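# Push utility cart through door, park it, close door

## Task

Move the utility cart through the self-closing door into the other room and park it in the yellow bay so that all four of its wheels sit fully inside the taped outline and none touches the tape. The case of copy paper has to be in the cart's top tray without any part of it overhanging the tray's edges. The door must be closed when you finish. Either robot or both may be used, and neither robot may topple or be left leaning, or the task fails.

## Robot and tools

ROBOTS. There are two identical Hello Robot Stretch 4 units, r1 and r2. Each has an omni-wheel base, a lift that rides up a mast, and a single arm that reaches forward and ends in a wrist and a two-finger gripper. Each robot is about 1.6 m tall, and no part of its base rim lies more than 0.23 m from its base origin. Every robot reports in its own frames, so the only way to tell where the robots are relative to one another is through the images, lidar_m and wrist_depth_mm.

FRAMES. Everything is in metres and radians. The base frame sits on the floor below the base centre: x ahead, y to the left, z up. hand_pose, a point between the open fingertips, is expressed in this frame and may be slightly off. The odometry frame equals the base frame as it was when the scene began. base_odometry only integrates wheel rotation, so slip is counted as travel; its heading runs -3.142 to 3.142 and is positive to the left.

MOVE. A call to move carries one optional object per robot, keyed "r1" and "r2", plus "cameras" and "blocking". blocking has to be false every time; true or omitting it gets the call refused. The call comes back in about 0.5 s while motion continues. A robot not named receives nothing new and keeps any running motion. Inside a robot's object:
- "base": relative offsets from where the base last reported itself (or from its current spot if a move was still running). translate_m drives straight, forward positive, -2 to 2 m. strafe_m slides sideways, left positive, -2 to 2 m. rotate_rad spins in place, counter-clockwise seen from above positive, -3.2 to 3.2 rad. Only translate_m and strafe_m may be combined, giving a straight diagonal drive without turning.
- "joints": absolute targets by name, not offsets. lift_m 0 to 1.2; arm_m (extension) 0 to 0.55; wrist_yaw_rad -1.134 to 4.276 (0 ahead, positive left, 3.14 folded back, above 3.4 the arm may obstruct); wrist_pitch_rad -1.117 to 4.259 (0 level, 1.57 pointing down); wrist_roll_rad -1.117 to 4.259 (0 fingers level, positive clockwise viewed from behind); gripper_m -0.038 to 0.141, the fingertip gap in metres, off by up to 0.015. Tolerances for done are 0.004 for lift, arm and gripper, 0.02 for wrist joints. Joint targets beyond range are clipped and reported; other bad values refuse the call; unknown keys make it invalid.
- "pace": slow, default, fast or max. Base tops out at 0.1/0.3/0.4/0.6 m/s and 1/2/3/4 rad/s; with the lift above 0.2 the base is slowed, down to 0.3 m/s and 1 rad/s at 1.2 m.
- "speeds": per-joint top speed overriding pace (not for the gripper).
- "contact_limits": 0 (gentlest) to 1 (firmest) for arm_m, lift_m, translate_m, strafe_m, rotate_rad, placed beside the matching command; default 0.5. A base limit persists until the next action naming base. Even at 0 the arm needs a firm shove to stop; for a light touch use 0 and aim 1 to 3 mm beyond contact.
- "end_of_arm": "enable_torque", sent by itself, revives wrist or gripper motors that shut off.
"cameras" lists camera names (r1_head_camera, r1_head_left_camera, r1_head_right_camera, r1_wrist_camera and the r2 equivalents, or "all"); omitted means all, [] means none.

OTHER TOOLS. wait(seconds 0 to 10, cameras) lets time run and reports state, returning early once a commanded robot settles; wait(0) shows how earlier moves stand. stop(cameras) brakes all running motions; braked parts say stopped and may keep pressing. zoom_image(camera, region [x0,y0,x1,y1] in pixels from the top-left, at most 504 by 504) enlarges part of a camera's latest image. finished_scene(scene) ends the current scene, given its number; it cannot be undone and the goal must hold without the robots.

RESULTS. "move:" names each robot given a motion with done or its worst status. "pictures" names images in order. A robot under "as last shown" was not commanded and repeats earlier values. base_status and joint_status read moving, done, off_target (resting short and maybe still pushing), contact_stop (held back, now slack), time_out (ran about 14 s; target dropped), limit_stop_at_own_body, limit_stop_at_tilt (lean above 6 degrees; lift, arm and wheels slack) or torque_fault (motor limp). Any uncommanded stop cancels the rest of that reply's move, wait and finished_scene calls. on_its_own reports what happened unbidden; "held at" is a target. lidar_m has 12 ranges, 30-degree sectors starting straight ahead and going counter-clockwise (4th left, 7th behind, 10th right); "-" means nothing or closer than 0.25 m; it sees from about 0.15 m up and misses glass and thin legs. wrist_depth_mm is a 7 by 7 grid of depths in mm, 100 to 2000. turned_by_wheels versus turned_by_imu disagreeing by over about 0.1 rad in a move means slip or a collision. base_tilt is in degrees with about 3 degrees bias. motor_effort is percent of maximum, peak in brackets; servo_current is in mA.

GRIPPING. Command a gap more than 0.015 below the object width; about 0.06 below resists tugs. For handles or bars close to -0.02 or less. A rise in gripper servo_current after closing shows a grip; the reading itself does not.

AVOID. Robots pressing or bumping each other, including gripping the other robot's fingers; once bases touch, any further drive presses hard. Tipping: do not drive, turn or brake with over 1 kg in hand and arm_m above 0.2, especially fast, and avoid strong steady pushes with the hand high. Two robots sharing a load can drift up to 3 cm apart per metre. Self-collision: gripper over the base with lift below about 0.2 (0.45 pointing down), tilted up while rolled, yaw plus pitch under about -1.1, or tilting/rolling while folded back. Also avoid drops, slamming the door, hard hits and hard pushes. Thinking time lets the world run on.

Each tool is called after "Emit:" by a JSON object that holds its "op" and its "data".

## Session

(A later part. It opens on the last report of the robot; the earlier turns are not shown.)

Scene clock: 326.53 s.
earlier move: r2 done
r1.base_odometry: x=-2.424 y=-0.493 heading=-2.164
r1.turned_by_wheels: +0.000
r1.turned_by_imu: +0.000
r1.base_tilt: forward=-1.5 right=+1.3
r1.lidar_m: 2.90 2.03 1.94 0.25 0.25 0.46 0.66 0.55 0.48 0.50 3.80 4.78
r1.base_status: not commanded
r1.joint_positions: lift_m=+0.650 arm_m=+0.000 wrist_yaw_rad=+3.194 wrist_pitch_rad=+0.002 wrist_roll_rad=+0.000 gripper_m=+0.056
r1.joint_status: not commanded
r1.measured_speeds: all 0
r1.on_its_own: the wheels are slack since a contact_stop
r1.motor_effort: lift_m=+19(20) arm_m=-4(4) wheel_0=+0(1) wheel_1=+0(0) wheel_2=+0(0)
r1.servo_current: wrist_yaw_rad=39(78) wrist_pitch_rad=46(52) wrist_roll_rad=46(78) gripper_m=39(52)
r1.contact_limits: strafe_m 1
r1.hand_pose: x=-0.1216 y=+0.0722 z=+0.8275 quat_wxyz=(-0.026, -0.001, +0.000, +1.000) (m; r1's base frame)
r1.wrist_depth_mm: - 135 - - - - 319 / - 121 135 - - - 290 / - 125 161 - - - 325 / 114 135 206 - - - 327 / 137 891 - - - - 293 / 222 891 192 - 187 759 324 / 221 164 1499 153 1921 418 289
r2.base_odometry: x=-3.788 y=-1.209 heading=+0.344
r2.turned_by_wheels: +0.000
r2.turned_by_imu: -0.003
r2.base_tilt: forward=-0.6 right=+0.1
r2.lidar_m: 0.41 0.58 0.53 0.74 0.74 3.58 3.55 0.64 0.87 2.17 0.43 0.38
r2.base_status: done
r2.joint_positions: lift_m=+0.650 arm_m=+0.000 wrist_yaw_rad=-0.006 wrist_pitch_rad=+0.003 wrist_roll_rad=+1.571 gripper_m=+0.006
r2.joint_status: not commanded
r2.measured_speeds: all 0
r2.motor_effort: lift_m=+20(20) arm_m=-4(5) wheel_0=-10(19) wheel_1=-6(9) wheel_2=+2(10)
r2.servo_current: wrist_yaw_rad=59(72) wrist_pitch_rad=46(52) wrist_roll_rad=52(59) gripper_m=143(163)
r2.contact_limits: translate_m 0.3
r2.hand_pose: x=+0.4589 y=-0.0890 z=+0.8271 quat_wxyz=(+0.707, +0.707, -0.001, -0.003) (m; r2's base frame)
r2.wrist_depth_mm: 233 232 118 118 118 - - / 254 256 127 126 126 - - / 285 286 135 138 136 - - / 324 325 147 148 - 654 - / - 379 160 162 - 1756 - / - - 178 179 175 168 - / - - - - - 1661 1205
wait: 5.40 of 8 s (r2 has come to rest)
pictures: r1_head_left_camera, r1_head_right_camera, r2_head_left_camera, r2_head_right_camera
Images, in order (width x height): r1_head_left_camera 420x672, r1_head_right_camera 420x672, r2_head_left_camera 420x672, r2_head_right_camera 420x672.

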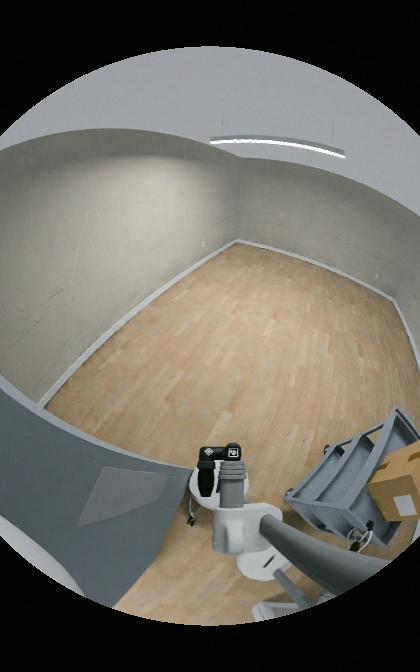

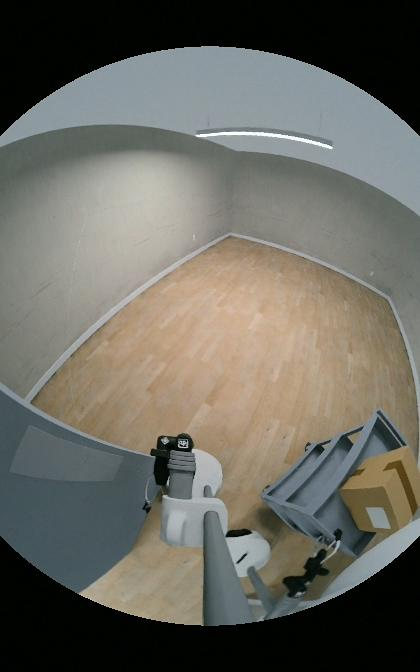

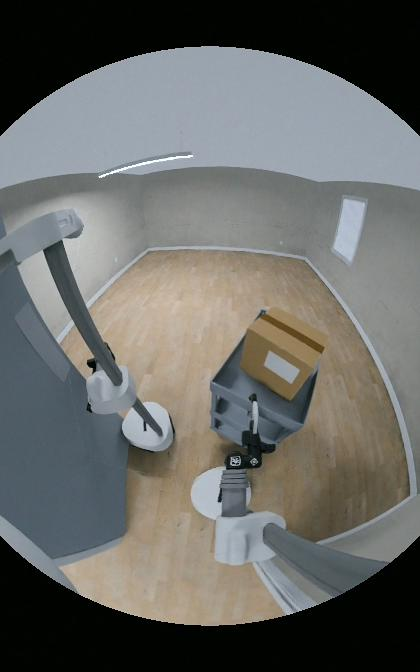

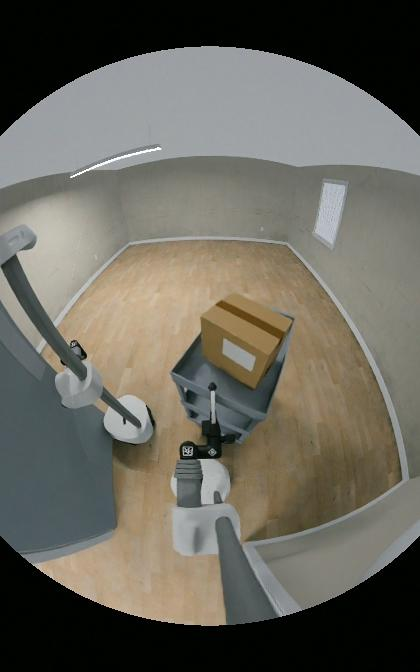

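Emit:
{"op": "move", "data": {"blocking": false, "r2": {"base":{"translate_m":-0.4,"strafe_m":-0.05},"pace":"slow","contact_limits":{"translate_m":0.3}}, "cameras": []}}

Emit:
{"op": "wait", "data": {"seconds": 8, "cameras": ["r1_head_right_camera","r2_head_left_camera","r2_head_right_camera","r2_head_camera"]}}

Scene clock: 335.20 s.
move: r2 moving
r1: as last shown
r1.base_tilt: forward=-1.6 right=+1.3
r1.lidar_m: 2.91 2.03 1.92 0.25 0.25 0.44 0.63 0.55 0.49 0.52 3.78 4.79
r1.on_its_own: the wheels are slack since a contact_stop
r1.servo_current: wrist_yaw_rad=59(65) wrist_pitch_rad=46(46) wrist_roll_rad=39(72) gripper_m=39(46)
r1.contact_limits: strafe_m 1
r1.wrist_depth_mm: - 135 - - - - 319 / - 121 135 - - - 291 / - 125 161 - - - 325 / 114 135 206 - - - 327 / 137 - - - - - 291 / 222 917 191 - 187 750 327 / 220 163 1537 154 1921 424 290
r2.base_odometry: x=-3.799 y=-1.214 heading=+0.344
r2.turned_by_wheels: -0.001
r2.turned_by_imu: +0.000
r2.base_tilt: forward=-0.7 right=+0.1
r2.lidar_m: 0.38 0.55 0.56 0.73 0.73 3.58 3.51 0.62 0.84 2.17 0.39 0.37
r2.base_status: translate_m moving; strafe_m moving
r2.joint_positions: lift_m=+0.650 arm_m=+0.000 wrist_yaw_rad=-0.006 wrist_pitch_rad=+0.003 wrist_roll_rad=+1.571 gripper_m=+0.006
r2.joint_status: not commanded
r2.measured_speeds: translate_m=-0.048 strafe_m=-0.005 rotate_rad=+0.001 lift_m=+0.000 arm_m=+0.000 wrist_yaw_rad=+0.000 wrist_pitch_rad=+0.000 wrist_roll_rad=+0.000
r2.motor_effort: lift_m=+20(20) arm_m=-5(5) wheel_0=-5(14) wheel_1=-9(9) wheel_2=+8(10)
r2.servo_current: wrist_yaw_rad=59(59) wrist_pitch_rad=39(46) wrist_roll_rad=46(59) gripper_m=143(156)
r2.contact_limits: translate_m 0.3
r2.hand_pose: x=+0.4589 y=-0.0890 z=+0.8271 quat_wxyz=(+0.707, +0.707, -0.001, -0.003) (m; r2's base frame)
r2.wrist_depth_mm: 232 230 117 117 - - - / 254 254 126 123 125 - - / 285 286 134 137 136 - - / 325 327 146 147 - 647 - / - 379 161 161 - 1618 - / - - 178 178 175 169 - / - - - - - 1661 1182
pictures: none
No camera images: "cameras" was empty.

Scene clock: 340.00 s.
earlier move: r2 done
r1.base_odometry: x=-2.424 y=-0.493 heading=-2.164
r1.turned_by_wheels: +0.000
r1.turned_by_imu: +0.000
r1.base_tilt: forward=-1.6 right=+1.3
r1.lidar_m: 2.88 2.03 1.94 0.25 0.25 0.43 0.87 0.60 0.64 0.80 3.80 4.79
r1.base_status: not commanded
r1.joint_positions: lift_m=+0.650 arm_m=+0.000 wrist_yaw_rad=+3.194 wrist_pitch_rad=+0.002 wrist_roll_rad=+0.000 gripper_m=+0.056
r1.joint_status: not commanded
r1.measured_speeds: all 0
r1.on_its_own: the wheels are slack since a contact_stop
r1.motor_effort: lift_m=+20(20) arm_m=-4(4) wheel_0=+0(1) wheel_1=+0(0) wheel_2=+0(0)
r1.servo_current: wrist_yaw_rad=39(72) wrist_pitch_rad=46(52) wrist_roll_rad=46(78) gripper_m=46(52)
r1.contact_limits: strafe_m 1
r1.hand_pose: x=-0.1216 y=+0.0722 z=+0.8275 quat_wxyz=(-0.026, -0.001, +0.000, +1.000) (m; r1's base frame)
r1.wrist_depth_mm: - 135 - - - - 315 / - 121 135 - - - 290 / - 125 161 - - - 327 / 115 135 206 - - - 327 / 213 - - - - - 293 / 223 - 191 - 187 759 324 / 220 151 1281 153 1983 421 290
r2.base_odometry: x=-4.147 y=-1.391 heading=+0.344
r2.turned_by_wheels: +0.001
r2.turned_by_imu: +0.003
r2.base_tilt: forward=-0.7 right=+0.1
r2.lidar_m: 0.39 0.87 0.82 0.74 0.83 3.17 3.14 0.29 0.29 0.93 2.24 0.38
r2.base_status: done
r2.joint_positions: lift_m=+0.650 arm_m=+0.000 wrist_yaw_rad=+0.004 wrist_pitch_rad=+0.003 wrist_roll_rad=+1.571 gripper_m=+0.006
r2.joint_status: not commanded
r2.measured_speeds: all 0
r2.motor_effort: lift_m=+20(20) arm_m=-5(5) wheel_0=+0(14) wheel_1=-5(9) wheel_2=+9(14)
r2.servo_current: wrist_yaw_rad=46(65) wrist_pitch_rad=39(52) wrist_roll_rad=39(59) gripper_m=143(156)
r2.contact_limits: translate_m 0.3
r2.hand_pose: x=+0.4597 y=-0.0862 z=+0.8271 quat_wxyz=(+0.707, +0.707, +0.003, +0.000) (m; r2's base frame)
r2.wrist_depth_mm: 227 220 109 111 - - - / 250 244 119 118 120 - - / 285 285 128 130 - - - / 327 329 142 143 - 647 - / - 387 158 158 - 1808 - / - - 180 177 177 170 - / - - - - - 1618 -
wait: 4.80 of 8 s (r2 has come to rest)
pictures: r1_head_right_camera, r2_head_camera, r2_head_left_camera, r2_head_right_camera
Images, in order (width x height): r1_head_right_camera 420x672, r2_head_camera 420x560, r2_head_left_camera 420x672, r2_head_right_camera 420x672.

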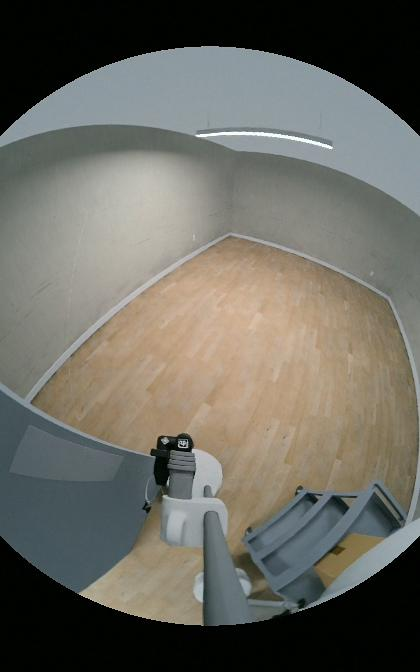

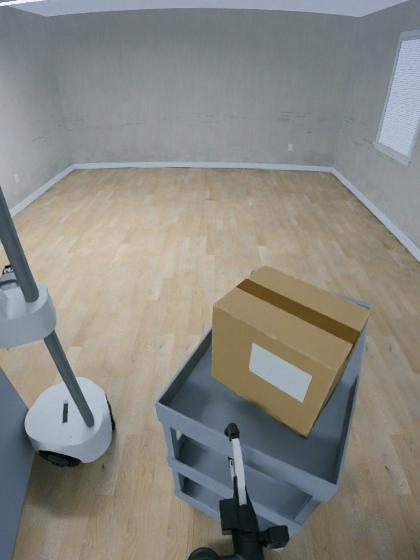

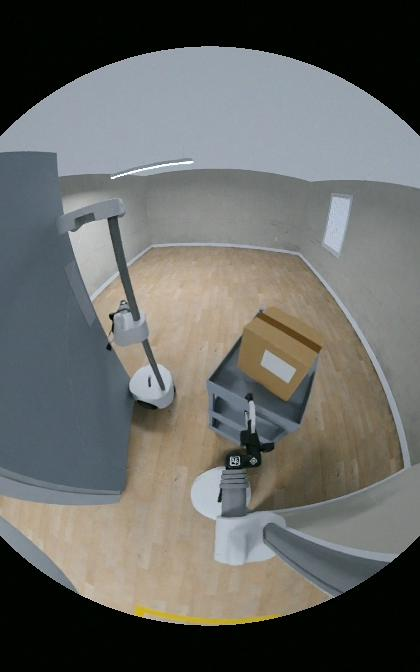

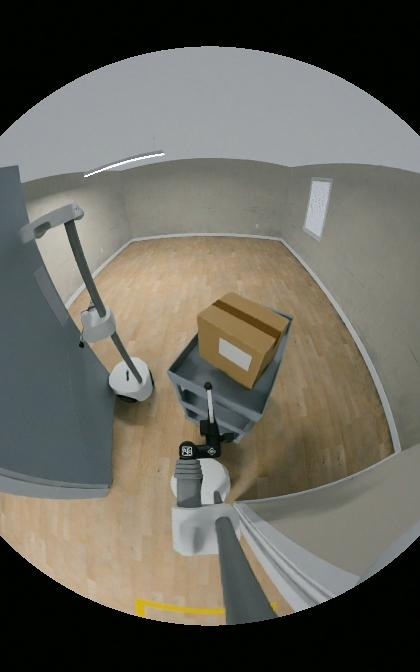

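Emit:
{"op": "move", "data": {"blocking": false, "r2": {"base":{"translate_m":-0.65,"strafe_m":0.22},"pace":"slow","contact_limits":{"translate_m":0.3}}, "cameras": []}}

Emit:
{"op": "wait", "data": {"seconds": 9, "cameras": ["r2_head_left_camera","r2_head_right_camera","r2_head_camera"]}}

Scene clock: 356.43 s.
move: r2 moving
r1: as last shown
r1.lidar_m: 2.91 2.04 1.94 0.25 0.25 0.45 0.87 0.60 0.64 0.81 3.82 4.79
r1.on_its_own: the wheels are slack since a contact_stop
r1.motor_effort: lift_m=+19(20) arm_m=-4(4) wheel_0=+0(1) wheel_1=+0(0) wheel_2=+0(0)
r1.servo_current: wrist_yaw_rad=46(59) wrist_pitch_rad=39(46) wrist_roll_rad=46(65) gripper_m=39(52)
r1.contact_limits: strafe_m 1
r1.wrist_depth_mm: - 135 253 - - - 317 / - 120 135 - - - 289 / - 125 160 - - - 325 / 115 135 206 - - - 327 / 213 - - - - - 294 / 224 - 192 - 189 759 324 / - 151 1336 154 1983 421 289
r2.base_odometry: x=-4.161 y=-1.391 heading=+0.344
r2.turned_by_wheels: +0.000
r2.turned_by_imu: +0.000
r2.base_tilt: forward=-0.7 right=+0.1
r2.lidar_m: 0.42 0.88 0.81 0.74 0.84 3.17 3.11 0.31 0.26 0.90 2.23 0.36
r2.base_status: translate_m moving; strafe_m moving
r2.joint_positions: lift_m=+0.650 arm_m=+0.000 wrist_yaw_rad=+0.004 wrist_pitch_rad=+0.003 wrist_roll_rad=+1.571 gripper_m=+0.006
r2.joint_status: not commanded
r2.measured_speeds: translate_m=-0.048 strafe_m=+0.016 rotate_rad=-0.002 lift_m=+0.000 arm_m=+0.000 wrist_yaw_rad=+0.000 wrist_pitch_rad=+0.000 wrist_roll_rad=+0.000
r2.motor_effort: lift_m=+20(20) arm_m=-4(5) wheel_0=-2(7) wheel_1=-7(8) wheel_2=+13(14)
r2.servo_current: wrist_yaw_rad=59(59) wrist_pitch_rad=46(46) wrist_roll_rad=39(59) gripper_m=150(156)
r2.contact_limits: translate_m 0.3
r2.hand_pose: x=+0.4597 y=-0.0862 z=+0.8271 quat_wxyz=(+0.707, +0.707, +0.003, +0.000) (m; r2's base frame)
r2.wrist_depth_mm: 228 222 115 113 - - - / 251 248 121 120 122 - - / 285 286 129 132 - - - / 329 329 144 145 - 640 - / - 384 159 159 - 1756 - / - - 177 178 176 171 - / - - - - - 1756 -
pictures: none
No camera images: "cameras" was empty.

Scene clock: 364.03 s.
earlier move: r2 done
r1.base_odometry: x=-2.424 y=-0.493 heading=-2.164
r1.turned_by_wheels: +0.000
r1.turned_by_imu: +0.000
r1.base_tilt: forward=-1.6 right=+1.3
r1.lidar_m: 2.91 2.03 1.94 0.25 0.25 0.42 0.89 0.84 2.81 2.91 3.78 4.79
r1.base_status: not commanded
r1.joint_positions: lift_m=+0.650 arm_m=+0.000 wrist_yaw_rad=+3.194 wrist_pitch_rad=+0.002 wrist_roll_rad=+0.000 gripper_m=+0.056
r1.joint_status: not commanded
r1.measured_speeds: all 0
r1.on_its_own: the wheels are slack since a contact_stop
r1.motor_effort: lift_m=+19(20) arm_m=-4(4) wheel_0=+0(1) wheel_1=+0(0) wheel_2=+0(0)
r1.servo_current: wrist_yaw_rad=33(78) wrist_pitch_rad=39(52) wrist_roll_rad=39(72) gripper_m=39(52)
r1.contact_limits: strafe_m 1
r1.hand_pose: x=-0.1216 y=+0.0722 z=+0.8275 quat_wxyz=(-0.026, -0.001, +0.000, +1.000) (m; r1's base frame)
r1.wrist_depth_mm: - 135 - - - - 317 / - 121 135 - - - 290 / - 125 161 - - - 324 / 114 135 195 1808 - - 327 / 137 - - - - - 294 / 224 - 190 1708 187 759 327 / 221 140 189 143 1756 421 290
r2.base_odometry: x=-4.833 y=-1.402 heading=+0.344
r2.turned_by_wheels: +0.000
r2.turned_by_imu: -0.006
r2.base_tilt: forward=-0.7 right=+0.0
r2.lidar_m: 0.42 0.78 0.70 1.91 2.64 2.53 2.45 2.61 2.32 1.14 0.35 0.35
r2.base_status: done
r2.joint_positions: lift_m=+0.650 arm_m=+0.000 wrist_yaw_rad=-0.003 wrist_pitch_rad=+0.003 wrist_roll_rad=+1.570 gripper_m=+0.006
r2.joint_status: not commanded
r2.measured_speeds: all 0
r2.motor_effort: lift_m=+20(20) arm_m=-5(5) wheel_0=-5(18) wheel_1=-6(9) wheel_2=+7(14)
r2.servo_current: wrist_yaw_rad=59(72) wrist_pitch_rad=46(52) wrist_roll_rad=39(65) gripper_m=143(156)
r2.contact_limits: translate_m 0.3
r2.hand_pose: x=+0.4591 y=-0.0883 z=+0.8271 quat_wxyz=(+0.707, +0.707, +0.000, -0.002) (m; r2's base frame)
r2.wrist_depth_mm: 220 - - - - - - / 247 249 105 105 - - - / 290 291 117 117 - - - / 370 355 132 134 - 580 - / - - 153 154 - 1576 459 / - - 180 176 176 170 - / - - - - 327 1308 -
wait: 7.60 of 9 s (r2 has come to rest)
pictures: r2_head_camera, r2_head_left_camera, r2_head_right_camera
Images, in order (width x height): r2_head_camera 420x560, r2_head_left_camera 420x672, r2_head_right_camera 420x672.

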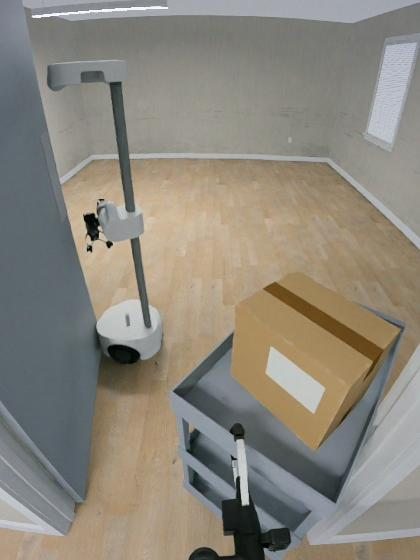

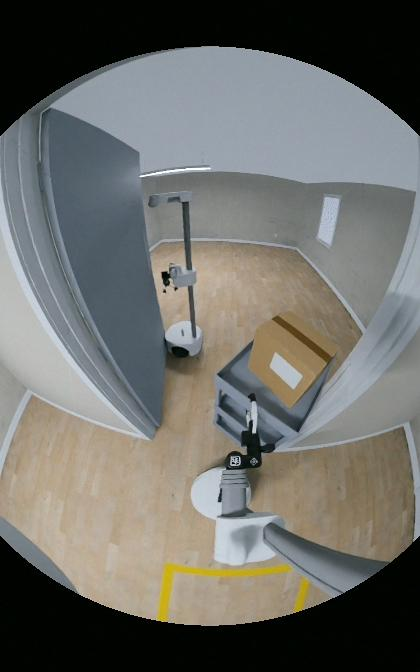

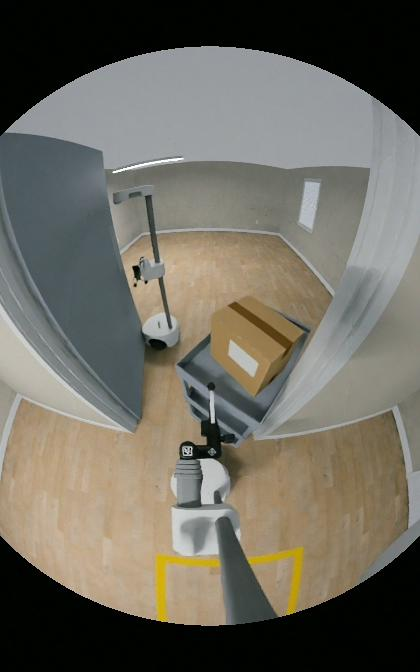

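Emit:
{"op": "move", "data": {"blocking": false, "r2": {"base":{"translate_m":-0.35,"strafe_m":0.2},"pace":"slow","contact_limits":{"translate_m":0.3}}, "cameras": []}}

Emit:
{"op": "wait", "data": {"seconds": 9, "cameras": ["r2_head_left_camera","r2_head_right_camera","r2_head_camera"]}}

Scene clock: 375.03 s.
move: r2 moving
r1: as last shown
r1.lidar_m: 2.90 2.04 1.92 0.25 0.25 0.44 0.87 0.88 2.82 2.89 3.80 4.78
r1.on_its_own: the wheels are slack since a contact_stop
r1.motor_effort: lift_m=+19(20) arm_m=-4(4) wheel_0=+0(0) wheel_1=+0(0) wheel_2=+0(0)
r1.servo_current: wrist_yaw_rad=46(59) wrist_pitch_rad=39(52) wrist_roll_rad=52(59) gripper_m=46(46)
r1.contact_limits: strafe_m 1
r1.hand_pose: x=-0.1216 y=+0.0723 z=+0.8275 quat_wxyz=(-0.026, -0.001, +0.000, +1.000) (m; r1's base frame)
r1.wrist_depth_mm: - 135 - - - - 317 / - 121 135 - - - 289 / - 125 161 - - - 327 / 114 135 195 1808 - - 327 / 137 - - - - - 294 / 223 - 190 - 187 759 325 / 222 140 189 143 1661 421 290
r2.base_odometry: x=-4.847 y=-1.400 heading=+0.344
r2.turned_by_wheels: +0.000
r2.turned_by_imu: +0.000
r2.base_tilt: forward=-0.7 right=+0.0
r2.lidar_m: 0.40 0.75 0.67 1.92 2.63 2.50 2.44 2.62 2.33 1.19 0.37 0.35
r2.base_status: translate_m moving; strafe_m moving
r2.joint_positions: lift_m=+0.650 arm_m=+0.000 wrist_yaw_rad=-0.003 wrist_pitch_rad=+0.003 wrist_roll_rad=+1.570 gripper_m=+0.006
r2.joint_status: not commanded
r2.measured_speeds: translate_m=-0.048 strafe_m=+0.028 rotate_rad=+0.002 lift_m=+0.000 arm_m=+0.000 wrist_yaw_rad=+0.000 wrist_pitch_rad=+0.000 wrist_roll_rad=+0.000
r2.motor_effort: lift_m=+20(20) arm_m=-4(5) wheel_0=-10(12) wheel_1=-6(7) wheel_2=+10(13)
r2.servo_current: wrist_yaw_rad=46(59) wrist_pitch_rad=46(46) wrist_roll_rad=39(65) gripper_m=150(156)
r2.contact_limits: translate_m 0.3
r2.hand_pose: x=+0.4591 y=-0.0883 z=+0.8271 quat_wxyz=(+0.707, +0.707, +0.000, -0.002) (m; r2's base frame)
r2.wrist_depth_mm: 220 - - - - - - / 248 249 107 107 - - - / 290 293 119 117 - - - / 364 353 135 139 - 603 - / - - 154 156 - 1661 480 / - - 180 177 177 170 - / - - - - 329 1281 -
pictures: none
No camera images: "cameras" was empty.

Scene clock: 379.70 s.
earlier move: r2 done
r1.base_odometry: x=-2.424 y=-0.493 heading=-2.164
r1.turned_by_wheels: +0.000
r1.turned_by_imu: +0.000
r1.base_tilt: forward=-1.6 right=+1.3
r1.lidar_m: 2.90 2.04 1.95 0.25 0.25 0.45 0.81 1.10 2.80 2.88 3.78 4.77
r1.base_status: not commanded
r1.joint_positions: lift_m=+0.650 arm_m=+0.000 wrist_yaw_rad=+3.194 wrist_pitch_rad=+0.002 wrist_roll_rad=+0.000 gripper_m=+0.056
r1.joint_status: not commanded
r1.measured_speeds: all 0
r1.on_its_own: the wheels are slack since a contact_stop
r1.motor_effort: lift_m=+19(20) arm_m=-4(4) wheel_0=+0(1) wheel_1=+0(0) wheel_2=+0(0)
r1.servo_current: wrist_yaw_rad=46(85) wrist_pitch_rad=39(52) wrist_roll_rad=46(78) gripper_m=39(46)
r1.contact_limits: strafe_m 1
r1.hand_pose: x=-0.1216 y=+0.0723 z=+0.8275 quat_wxyz=(-0.026, -0.001, +0.000, +1.000) (m; r1's base frame)
r1.wrist_depth_mm: - 135 - - - - 317 / - 121 135 - - - 290 / - 125 161 1281 - - 325 / 114 135 195 1229 1983 - 327 / 137 - - - - - 294 / 222 - 191 976 187 750 324 / 221 151 1863 143 1430 421 291
r2.base_odometry: x=-5.230 y=-1.331 heading=+0.343
r2.turned_by_wheels: +0.000
r2.turned_by_imu: -0.002
r2.base_tilt: forward=-0.7 right=+0.1
r2.lidar_m: 0.42 0.82 1.12 2.29 2.45 2.15 2.10 2.21 2.49 2.29 0.97 0.41
r2.base_status: done
r2.joint_positions: lift_m=+0.650 arm_m=+0.000 wrist_yaw_rad=-0.005 wrist_pitch_rad=+0.003 wrist_roll_rad=+1.571 gripper_m=+0.006
r2.joint_status: not commanded
r2.measured_speeds: all 0
r2.motor_effort: lift_m=+20(21) arm_m=-5(5) wheel_0=-8(17) wheel_1=-5(7) wheel_2=+3(13)
r2.servo_current: wrist_yaw_rad=39(65) wrist_pitch_rad=46(52) wrist_roll_rad=39(65) gripper_m=156(156)
r2.contact_limits: translate_m 0.3
r2.hand_pose: x=+0.4589 y=-0.0890 z=+0.8271 quat_wxyz=(+0.707, +0.707, -0.001, -0.003) (m; r2's base frame)
r2.wrist_depth_mm: 262 259 150 149 - - - / 274 276 155 - - 723 - / 298 298 163 162 - - - / 324 325 170 171 - - - / 370 355 180 178 183 691 - / - 177 183 - 179 163 - / - - - - - - -
wait: 4.67 of 9 s (r2 has come to rest)
pictures: r2_head_camera, r2_head_left_camera, r2_head_right_camera
Images, in order (width x height): r2_head_camera 420x560, r2_head_left_camera 420x672, r2_head_right_camera 420x672.

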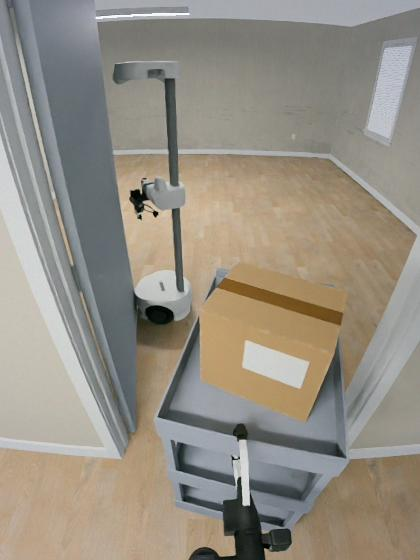

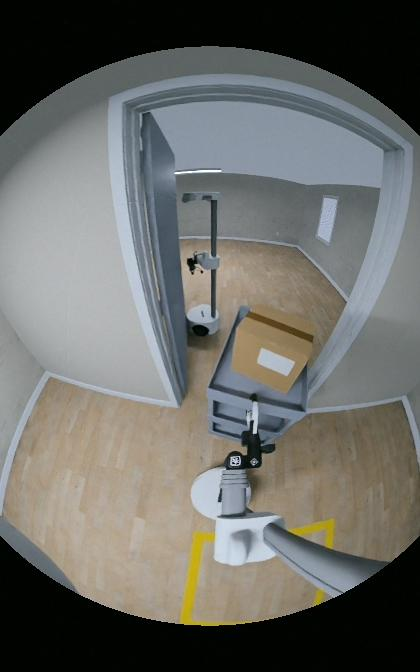

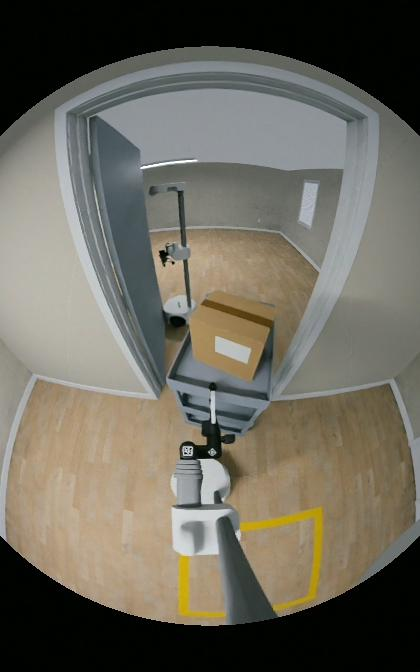

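Emit:
{"op": "move", "data": {"blocking": false, "r2": {"base":{"translate_m":-0.7,"strafe_m":0.05},"pace":"slow","contact_limits":{"translate_m":0.3}}, "cameras": []}}

Emit:
{"op": "wait", "data": {"seconds": 9, "cameras": ["r2_head_left_camera","r2_head_right_camera","r2_head_camera"]}}

Scene clock: 390.50 s.
move: r2 moving
r1: as last shown
r1.lidar_m: 2.90 2.03 1.95 0.25 0.25 0.45 0.81 1.13 2.81 2.89 3.77 4.79
r1.on_its_own: the wheels are slack since a contact_stop
r1.motor_effort: lift_m=+20(20) arm_m=-4(4) wheel_0=+0(0) wheel_1=+0(0) wheel_2=+0(0)
r1.servo_current: wrist_yaw_rad=52(65) wrist_pitch_rad=39(46) wrist_roll_rad=39(65) gripper_m=39(46)
r1.contact_limits: strafe_m 1
r1.wrist_depth_mm: - 135 - - - - 319 / - 121 135 - - - 291 / - 125 161 1281 - - 327 / 115 135 195 1229 1921 - 327 / 137 - - - - - 293 / 223 - 190 - 187 759 327 / 222 151 1808 137 1397 421 291
r2.base_odometry: x=-5.242 y=-1.335 heading=+0.343
r2.turned_by_wheels: +0.000
r2.turned_by_imu: +0.000
r2.base_tilt: forward=-0.7 right=+0.1
r2.lidar_m: 0.42 0.84 1.14 2.30 2.44 2.11 2.07 2.22 2.49 2.36 0.99 0.41
r2.base_status: translate_m moving; strafe_m moving
r2.joint_positions: lift_m=+0.650 arm_m=+0.000 wrist_yaw_rad=-0.004 wrist_pitch_rad=+0.003 wrist_roll_rad=+1.571 gripper_m=+0.006
r2.joint_status: not commanded
r2.measured_speeds: translate_m=-0.049 strafe_m=+0.004 rotate_rad=+0.000 lift_m=+0.000 arm_m=+0.000 wrist_yaw_rad=+0.026 wrist_pitch_rad=+0.000 wrist_roll_rad=+0.000
r2.motor_effort: lift_m=+20(20) arm_m=-5(5) wheel_0=-8(15) wheel_1=-5(7) wheel_2=+10(11)
r2.servo_current: wrist_yaw_rad=52(59) wrist_pitch_rad=39(46) wrist_roll_rad=39(52) gripper_m=150(150)
r2.contact_limits: translate_m 0.3
r2.hand_pose: x=+0.4590 y=-0.0885 z=+0.8271 quat_wxyz=(+0.707, +0.707, +0.000, -0.002) (m; r2's base frame)
r2.wrist_depth_mm: 262 262 150 150 - - - / 276 277 155 - - 723 - / 297 300 163 162 - - - / 325 325 170 171 - - - / 366 353 180 179 - 699 - / - 178 183 - 178 170 - / - - - - - - -
pictures: none
No camera images: "cameras" was empty.

Scene clock: 398.30 s.
earlier move: r2 done
r1.base_odometry: x=-2.424 y=-0.493 heading=-2.164
r1.turned_by_wheels: +0.000
r1.turned_by_imu: +0.000
r1.base_tilt: forward=-1.6 right=+1.3
r1.lidar_m: 2.88 2.02 1.93 0.25 0.25 0.43 1.39 1.36 2.82 2.90 3.80 4.79
r1.base_status: not commanded
r1.joint_positions: lift_m=+0.650 arm_m=+0.000 wrist_yaw_rad=+3.194 wrist_pitch_rad=+0.002 wrist_roll_rad=+0.000 gripper_m=+0.056
r1.joint_status: not commanded
r1.measured_speeds: all 0
r1.on_its_own: the wheels are slack since a contact_stop
r1.motor_effort: lift_m=+19(20) arm_m=-4(4) wheel_0=+0(1) wheel_1=+0(0) wheel_2=+0(0)
r1.servo_current: wrist_yaw_rad=39(65) wrist_pitch_rad=39(59) wrist_roll_rad=52(72) gripper_m=46(52)
r1.contact_limits: strafe_m 1
r1.hand_pose: x=-0.1216 y=+0.0722 z=+0.8275 quat_wxyz=(-0.026, -0.001, +0.000, +1.000) (m; r1's base frame)
r1.wrist_depth_mm: - 135 - - - - 317 / - 121 135 - - - 290 / - 125 160 - - 1808 324 / 114 135 206 - - 759 329 / 137 - - - - 1537 293 / 224 - 193 - 187 496 325 / 220 152 1464 153 1863 418 290
r2.base_odometry: x=-5.905 y=-1.520 heading=+0.344
r2.turned_by_wheels: +0.001
r2.turned_by_imu: +0.007
r2.base_tilt: forward=-0.7 right=+0.0
r2.lidar_m: 0.32 0.29 2.18 2.29 1.85 1.43 1.38 1.48 2.15 2.40 1.91 0.48
r2.base_status: done
r2.joint_positions: lift_m=+0.650 arm_m=+0.000 wrist_yaw_rad=+0.013 wrist_pitch_rad=+0.003 wrist_roll_rad=+1.571 gripper_m=+0.006
r2.joint_status: not commanded
r2.measured_speeds: all 0
r2.motor_effort: lift_m=+20(21) arm_m=-4(5) wheel_0=+1(15) wheel_1=-3(8) wheel_2=+12(17)
r2.servo_current: wrist_yaw_rad=72(85) wrist_pitch_rad=39(52) wrist_roll_rad=46(72) gripper_m=150(163)
r2.contact_limits: translate_m 0.3
r2.hand_pose: x=+0.4605 y=-0.0836 z=+0.8271 quat_wxyz=(+0.707, +0.707, +0.006, +0.004) (m; r2's base frame)
r2.wrist_depth_mm: - - - - - 1576 1118 / - - - - - 1618 397 / - - - - - 1661 442 / - - 379 - - 1808 - / 366 355 355 - - - - / 334 334 184 - 177 166 - / 319 314 314 - - 715 -
wait: 7.80 of 9 s (r2 has come to rest)
pictures: r2_head_camera, r2_head_left_camera, r2_head_right_camera
Images, in order (width x height): r2_head_camera 420x560, r2_head_left_camera 420x672, r2_head_right_camera 420x672.

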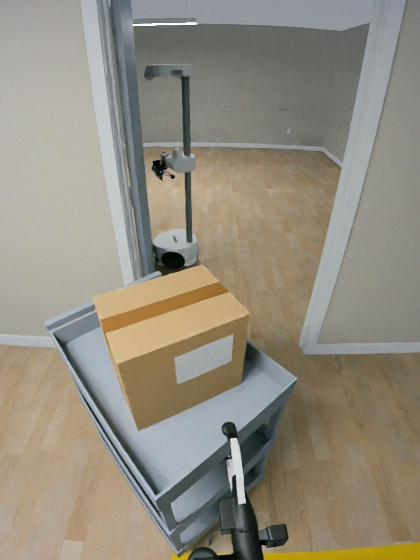

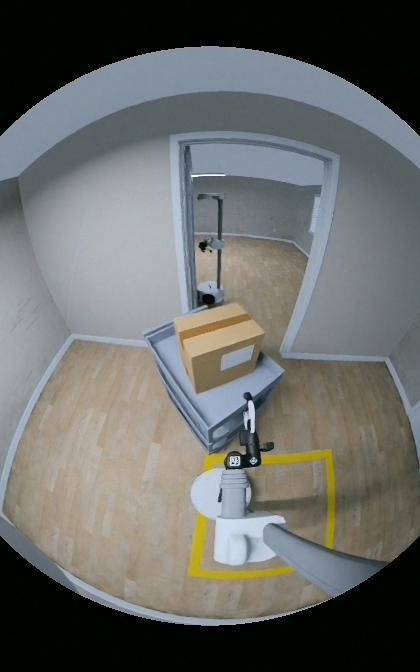

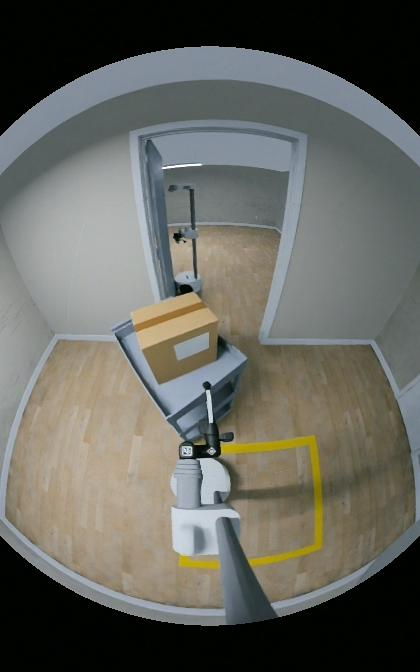

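Emit:
{"op": "move", "data": {"blocking": false, "r2": {"base":{"translate_m":-0.9,"strafe_m":-0.45},"pace":"slow","contact_limits":{"translate_m":0.3}}, "cameras": []}}

Emit:
{"op": "wait", "data": {"seconds": 3, "cameras": []}}

Emit:
{"op": "move", "data": {"blocking": false, "r1": {"base":{"translate_m":0.8,"strafe_m":-0.9}}, "cameras": []}}

Emit:
{"op": "wait", "data": {"seconds": 9, "cameras": []}}

Emit:
{"op": "wait", "data": {"seconds": 9, "cameras": ["r2_head_left_camera","r2_head_right_camera","r2_head_camera","r1_head_camera"]}}

Scene clock: 412.23 s.
move: r2 moving
r1: as last shown
r1.base_tilt: forward=-1.6 right=+1.2
r1.lidar_m: 2.90 2.04 1.93 0.25 0.25 0.44 1.40 1.36 2.80 2.89 3.83 4.78
r1.on_its_own: the wheels are slack since a contact_stop
r1.motor_effort: lift_m=+19(20) arm_m=-4(4) wheel_0=+0(0) wheel_1=+0(0) wheel_2=+0(0)
r1.servo_current: wrist_yaw_rad=52(52) wrist_pitch_rad=39(59) wrist_roll_rad=65(65) gripper_m=39(46)
r1.contact_limits: strafe_m 1
r1.wrist_depth_mm: - 135 - - - - 317 / - 121 135 - - - 290 / - 125 161 - - 1756 324 / 114 135 206 - - 778 325 / 137 - - - - 1576 294 / 223 - 192 - 188 500 324 / 222 151 1464 154 1921 421 291
r2.base_odometry: x=-5.915 y=-1.530 heading=+0.345
r2.turned_by_wheels: +0.001
r2.turned_by_imu: +0.002
r2.base_tilt: forward=-0.6 right=+0.0
r2.lidar_m: 0.30 0.30 2.18 2.30 1.86 1.43 1.38 1.49 2.16 2.40 1.90 0.49
r2.base_status: translate_m moving; strafe_m moving
r2.joint_positions: lift_m=+0.650 arm_m=+0.000 wrist_yaw_rad=+0.013 wrist_pitch_rad=+0.003 wrist_roll_rad=+1.571 gripper_m=+0.006
r2.joint_status: not commanded
r2.measured_speeds: translate_m=-0.049 strafe_m=-0.024 rotate_rad=+0.003 lift_m=+0.000 arm_m=+0.000 wrist_yaw_rad=+0.002 wrist_pitch_rad=+0.000 wrist_roll_rad=+0.000
r2.motor_effort: lift_m=+20(20) arm_m=-4(5) wheel_0=+1(6) wheel_1=-5(9) wheel_2=+19(19)
r2.servo_current: wrist_yaw_rad=78(91) wrist_pitch_rad=46(46) wrist_roll_rad=52(52) gripper_m=143(156)
r2.contact_limits: translate_m 0.3
r2.hand_pose: x=+0.4605 y=-0.0836 z=+0.8271 quat_wxyz=(+0.707, +0.707, +0.006, +0.004) (m; r2's base frame)
r2.wrist_depth_mm: - - - - - 1618 1098 / - - - - - 1618 402 / - - - - - 1661 439 / - - 379 - - 1808 - / 366 355 355 - - - - / 334 336 185 - 179 166 - / 319 315 315 - - 699 -
pictures: none
No camera images: "cameras" was empty.

Scene clock: 415.23 s.
earlier move: r2 moving
r1.base_odometry: x=-2.424 y=-0.493 heading=-2.164
r1.turned_by_wheels: +0.000
r1.turned_by_imu: +0.000
r1.base_tilt: forward=-1.6 right=+1.3
r1.lidar_m: 2.92 2.04 1.93 0.25 0.25 0.44 1.38 1.37 2.80 2.90 3.79 4.79
r1.base_status: not commanded
r1.joint_positions: lift_m=+0.650 arm_m=+0.000 wrist_yaw_rad=+3.194 wrist_pitch_rad=+0.002 wrist_roll_rad=+0.000 gripper_m=+0.056
r1.joint_status: not commanded
r1.measured_speeds: all 0
r1.on_its_own: the wheels are slack since a contact_stop
r1.motor_effort: lift_m=+20(20) arm_m=-4(4) wheel_0=+0(1) wheel_1=+0(0) wheel_2=+0(0)
r1.servo_current: wrist_yaw_rad=59(72) wrist_pitch_rad=46(59) wrist_roll_rad=39(65) gripper_m=52(52)
r1.contact_limits: strafe_m 1
r1.hand_pose: x=-0.1216 y=+0.0722 z=+0.8275 quat_wxyz=(-0.026, -0.001, +0.000, +1.000) (m; r1's base frame)
r1.wrist_depth_mm: - 135 - - - - 319 / - 121 135 - - - 289 / - 125 161 - - - 324 / 114 135 205 - - 1808 329 / 137 - - - - 768 294 / 223 - 192 - 187 496 324 / 221 151 1499 153 1921 421 291
r2.base_odometry: x=-6.116 y=-1.741 heading=+0.345
r2.turned_by_wheels: +0.000
r2.turned_by_imu: +0.003
r2.base_tilt: forward=-0.7 right=+0.0
r2.lidar_m: 0.25 0.25 0.65 2.44 1.52 1.15 1.12 1.22 1.74 2.27 2.25 1.73
r2.base_status: translate_m moving; strafe_m moving
r2.joint_positions: lift_m=+0.650 arm_m=+0.000 wrist_yaw_rad=+0.016 wrist_pitch_rad=+0.003 wrist_roll_rad=+1.571 gripper_m=+0.006
r2.joint_status: not commanded
r2.measured_speeds: translate_m=-0.089 strafe_m=-0.045 rotate_rad=+0.001 lift_m=+0.000 arm_m=+0.000 wrist_yaw_rad=+0.000 wrist_pitch_rad=+0.000 wrist_roll_rad=+0.000
r2.motor_effort: lift_m=+20(20) arm_m=-4(5) wheel_0=+8(10) wheel_1=-5(9) wheel_2=+17(20)
r2.servo_current: wrist_yaw_rad=85(111) wrist_pitch_rad=46(46) wrist_roll_rad=39(59) gripper_m=150(156)
r2.contact_limits: translate_m 0.3
r2.hand_pose: x=+0.4607 y=-0.0827 z=+0.8271 quat_wxyz=(+0.707, +0.707, +0.007, +0.005) (m; r2's base frame)
r2.wrist_depth_mm: - - - - - - 1118 / - - - - - 1618 1138 / - - - - - 1661 1060 / - - - - - 1661 442 / - - - - - 1661 484 / 1464 355 182 180 180 170 - / 314 309 177 - - - -
wait: 3.00 s; no rest
pictures: none
No camera images: "cameras" was empty.

Scene clock: 415.73 s.
earlier move: r2 moving
move: r1 moving
r1.base_odometry: x=-2.456 y=-0.497 heading=-2.164
r1.turned_by_wheels: +0.000
r1.turned_by_imu: +0.000
r1.base_tilt: forward=-1.6 right=+1.3
r1.lidar_m: 2.94 2.06 1.92 0.25 0.25 0.49 1.39 1.39 2.79 2.89 3.78 4.75
r1.base_status: translate_m moving; strafe_m moving
r1.joint_positions: lift_m=+0.650 arm_m=+0.000 wrist_yaw_rad=+3.194 wrist_pitch_rad=+0.002 wrist_roll_rad=+0.000 gripper_m=+0.056
r1.joint_status: not commanded
r1.measured_speeds: translate_m=+0.082 strafe_m=-0.093 rotate_rad=+0.002 lift_m=+0.000 arm_m=+0.000 wrist_yaw_rad=+0.000 wrist_pitch_rad=+0.000 wrist_roll_rad=+0.000
r1.motor_effort: lift_m=+20(20) arm_m=-4(4) wheel_0=+7(10) wheel_1=-2(2) wheel_2=-8(9)
r1.servo_current: wrist_yaw_rad=46(65) wrist_pitch_rad=39(46) wrist_roll_rad=46(52) gripper_m=39(52)
r1.hand_pose: x=-0.1216 y=+0.0722 z=+0.8275 quat_wxyz=(-0.026, -0.001, +0.000, +1.000) (m; r1's base frame)
r1.wrist_depth_mm: - 135 - - - - 332 / - 121 135 - - - 338 / - 125 161 - - - 343 / 114 135 206 - - 878 345 / 138 - - - - 878 347 / 223 - 192 - 188 544 343 / 221 152 1499 153 1921 449 338
r2.base_odometry: x=-6.151 y=-1.777 heading=+0.346
r2.turned_by_wheels: +0.000
r2.turned_by_imu: +0.001
r2.base_tilt: forward=-0.7 right=+0.1
r2.lidar_m: 0.25 0.26 0.60 2.46 1.47 1.12 1.08 1.16 1.69 2.20 2.30 1.76
r2.base_status: translate_m moving; strafe_m moving
r2.joint_positions: lift_m=+0.650 arm_m=+0.000 wrist_yaw_rad=+0.016 wrist_pitch_rad=+0.003 wrist_roll_rad=+1.571 gripper_m=+0.006
r2.joint_status: not commanded
r2.measured_speeds: translate_m=-0.089 strafe_m=-0.044 rotate_rad=+0.000 lift_m=+0.000 arm_m=+0.000 wrist_yaw_rad=+0.000 wrist_pitch_rad=+0.000 wrist_roll_rad=+0.000
r2.motor_effort: lift_m=+20(20) arm_m=-4(5) wheel_0=+9(10) wheel_1=-5(5) wheel_2=+16(16)
r2.servo_current: wrist_yaw_rad=91(104) wrist_pitch_rad=39(46) wrist_roll_rad=46(59) gripper_m=156(156)
r2.contact_limits: translate_m 0.3
r2.hand_pose: x=+0.4607 y=-0.0827 z=+0.8271 quat_wxyz=(+0.707, +0.707, +0.007, +0.005) (m; r2's base frame)
r2.wrist_depth_mm: - - - - - - 1098 / - - - - - 1576 1118 / - - - - - 1661 1060 / - - - - - 1661 433 / - - - - - 1661 477 / 1499 362 182 180 180 170 - / 315 307 163 - - - -
pictures: none
No camera images: "cameras" was empty.

Scene clock: 420.70 s.
earlier move: r1 done; r2 moving
r1.base_odometry: x=-3.618 y=-0.653 heading=-2.164
r1.turned_by_wheels: +0.000
r1.turned_by_imu: -0.004
r1.base_tilt: forward=-1.6 right=+1.3
r1.lidar_m: 3.58 2.48 2.35 2.44 2.23 1.94 1.89 2.54 2.39 2.46 3.22 3.67
r1.base_status: done
r1.joint_positions: lift_m=+0.650 arm_m=+0.000 wrist_yaw_rad=+3.194 wrist_pitch_rad=+0.002 wrist_roll_rad=+0.000 gripper_m=+0.056
r1.joint_status: not commanded
r1.measured_speeds: all 0
r1.motor_effort: lift_m=+20(20) arm_m=-4(4) wheel_0=+2(11) wheel_1=-1(6) wheel_2=+0(9)
r1.servo_current: wrist_yaw_rad=26(72) wrist_pitch_rad=33(52) wrist_roll_rad=46(72) gripper_m=33(52)
r1.hand_pose: x=-0.1216 y=+0.0722 z=+0.8275 quat_wxyz=(-0.026, -0.001, +0.000, +1.000) (m; r1's base frame)
r1.wrist_depth_mm: - 135 - - - - - / - 121 135 - - - - / - 125 160 - - - - / 115 135 206 - - - - / 214 - - - - - - / - - 193 - 187 - - / 1863 1808 1863 153 1921 - -
r2.base_odometry: x=-6.494 y=-2.137 heading=+0.345
r2.turned_by_wheels: +0.000
r2.turned_by_imu: +0.007
r2.base_tilt: forward=-0.6 right=+0.1
r2.lidar_m: 0.25 0.25 0.44 2.01 0.91 0.68 0.66 0.72 1.04 2.02 2.13 2.19
r2.base_status: translate_m moving; strafe_m moving
r2.joint_positions: lift_m=+0.650 arm_m=+0.000 wrist_yaw_rad=+0.017 wrist_pitch_rad=+0.003 wrist_roll_rad=+1.571 gripper_m=+0.006
r2.joint_status: not commanded
r2.measured_speeds: translate_m=-0.088 strafe_m=-0.044 rotate_rad=-0.001 lift_m=+0.000 arm_m=+0.000 wrist_yaw_rad=+0.000 wrist_pitch_rad=+0.000 wrist_roll_rad=+0.000
r2.motor_effort: lift_m=+20(20) arm_m=-4(5) wheel_0=+10(13) wheel_1=-3(5) wheel_2=+14(17)
r2.servo_current: wrist_yaw_rad=91(111) wrist_pitch_rad=46(52) wrist_roll_rad=46(65) gripper_m=150(156)
r2.contact_limits: translate_m 0.3
r2.hand_pose: x=+0.4607 y=-0.0826 z=+0.8271 quat_wxyz=(+0.707, +0.707, +0.007, +0.005) (m; r2's base frame)
r2.wrist_depth_mm: - - - - - 1576 1138 / - - - - - 1618 1118 / 1863 - - - - 1661 1138 / 1921 - - - - 1708 433 / 1921 - - - - 1618 452 / 1983 377 181 178 179 170 - / 332 171 159 - - 1576 -
wait: 4.97 of 9 s (r1 has come to rest)
pictures: none
No camera images: "cameras" was empty.

Scene clock: 422.97 s.
earlier move: r2 done
r1.base_odometry: x=-3.618 y=-0.653 heading=-2.164
r1.turned_by_wheels: +0.000
r1.turned_by_imu: +0.000
r1.base_tilt: forward=-1.6 right=+1.3
r1.lidar_m: 3.54 2.50 2.34 2.41 2.21 2.06 2.11 2.51 2.37 2.46 3.20 3.68
r1.base_status: done
r1.joint_positions: lift_m=+0.650 arm_m=+0.000 wrist_yaw_rad=+3.194 wrist_pitch_rad=+0.002 wrist_roll_rad=+0.000 gripper_m=+0.056
r1.joint_status: not commanded
r1.measured_speeds: all 0
r1.motor_effort: lift_m=+19(20) arm_m=-4(4) wheel_0=+2(11) wheel_1=-1(6) wheel_2=+0(9)
r1.servo_current: wrist_yaw_rad=33(72) wrist_pitch_rad=39(52) wrist_roll_rad=59(72) gripper_m=39(52)
r1.hand_pose: x=-0.1216 y=+0.0722 z=+0.8275 quat_wxyz=(-0.026, -0.001, +0.000, +1.000) (m; r1's base frame)
r1.wrist_depth_mm: - 135 - - - - - / - 121 135 - - - - / - 125 161 - - - - / 114 136 206 - - - - / 213 - - - - - - / - - 194 - 187 - - / 1808 1863 1863 154 1921 1863 -
r2.base_odometry: x=-6.600 y=-2.248 heading=+0.345
r2.turned_by_wheels: +0.000
r2.turned_by_imu: +0.002
r2.base_tilt: forward=-0.7 right=+0.0
r2.lidar_m: 0.26 0.25 0.44 1.64 0.73 0.53 0.52 0.53 0.82 1.95 2.04 2.32
r2.base_status: done
r2.joint_positions: lift_m=+0.650 arm_m=+0.000 wrist_yaw_rad=+0.017 wrist_pitch_rad=+0.003 wrist_roll_rad=+1.571 gripper_m=+0.006
r2.joint_status: not commanded
r2.measured_speeds: all 0
r2.motor_effort: lift_m=+20(20) arm_m=-5(5) wheel_0=+7(13) wheel_1=-1(5) wheel_2=+11(17)
r2.servo_current: wrist_yaw_rad=91(111) wrist_pitch_rad=39(52) wrist_roll_rad=46(65) gripper_m=150(156)
r2.contact_limits: translate_m 0.3
r2.hand_pose: x=+0.4607 y=-0.0826 z=+0.8271 quat_wxyz=(+0.707, +0.707, +0.007, +0.005) (m; r2's base frame)
r2.wrist_depth_mm: - - - - - 1618 1138 / - - - - - 1618 1118 / - - - - - 1661 1138 / - - - - - 1618 430 / - - - - - 1708 455 / - 379 182 177 179 170 - / 330 171 158 - - 1576 -
wait: 2.27 of 9 s (r2 has come to rest)
pictures: r1_head_camera, r2_head_camera, r2_head_left_camera, r2_head_right_camera
Images, in order (width x height): r1_head_camera 420x560, r2_head_camera 420x560, r2_head_left_camera 420x672, r2_head_right_camera 420x672.

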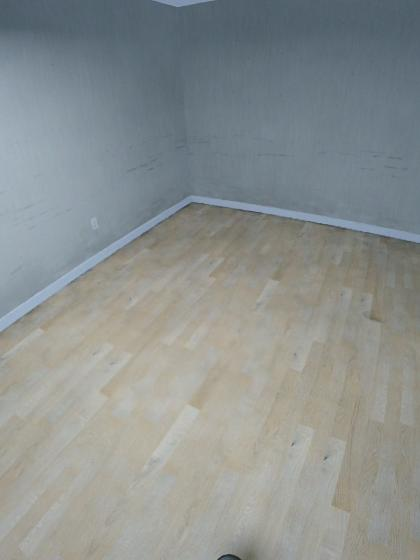

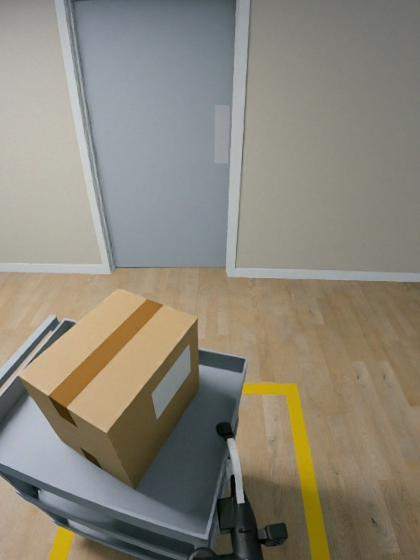

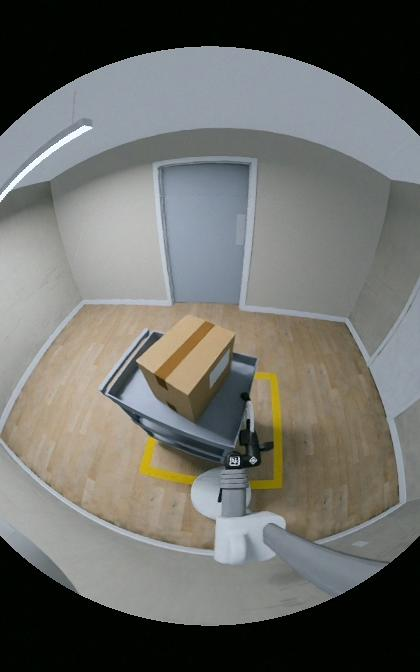

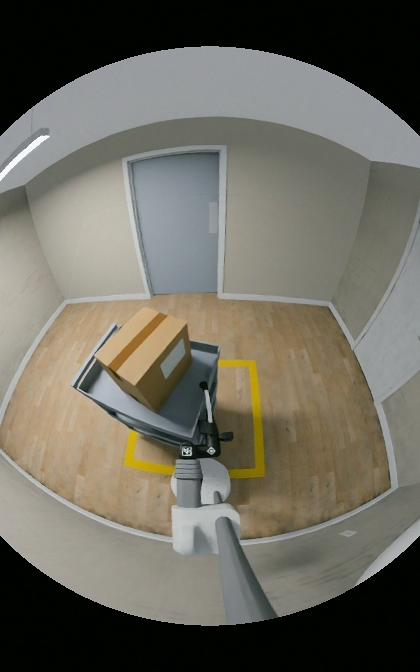

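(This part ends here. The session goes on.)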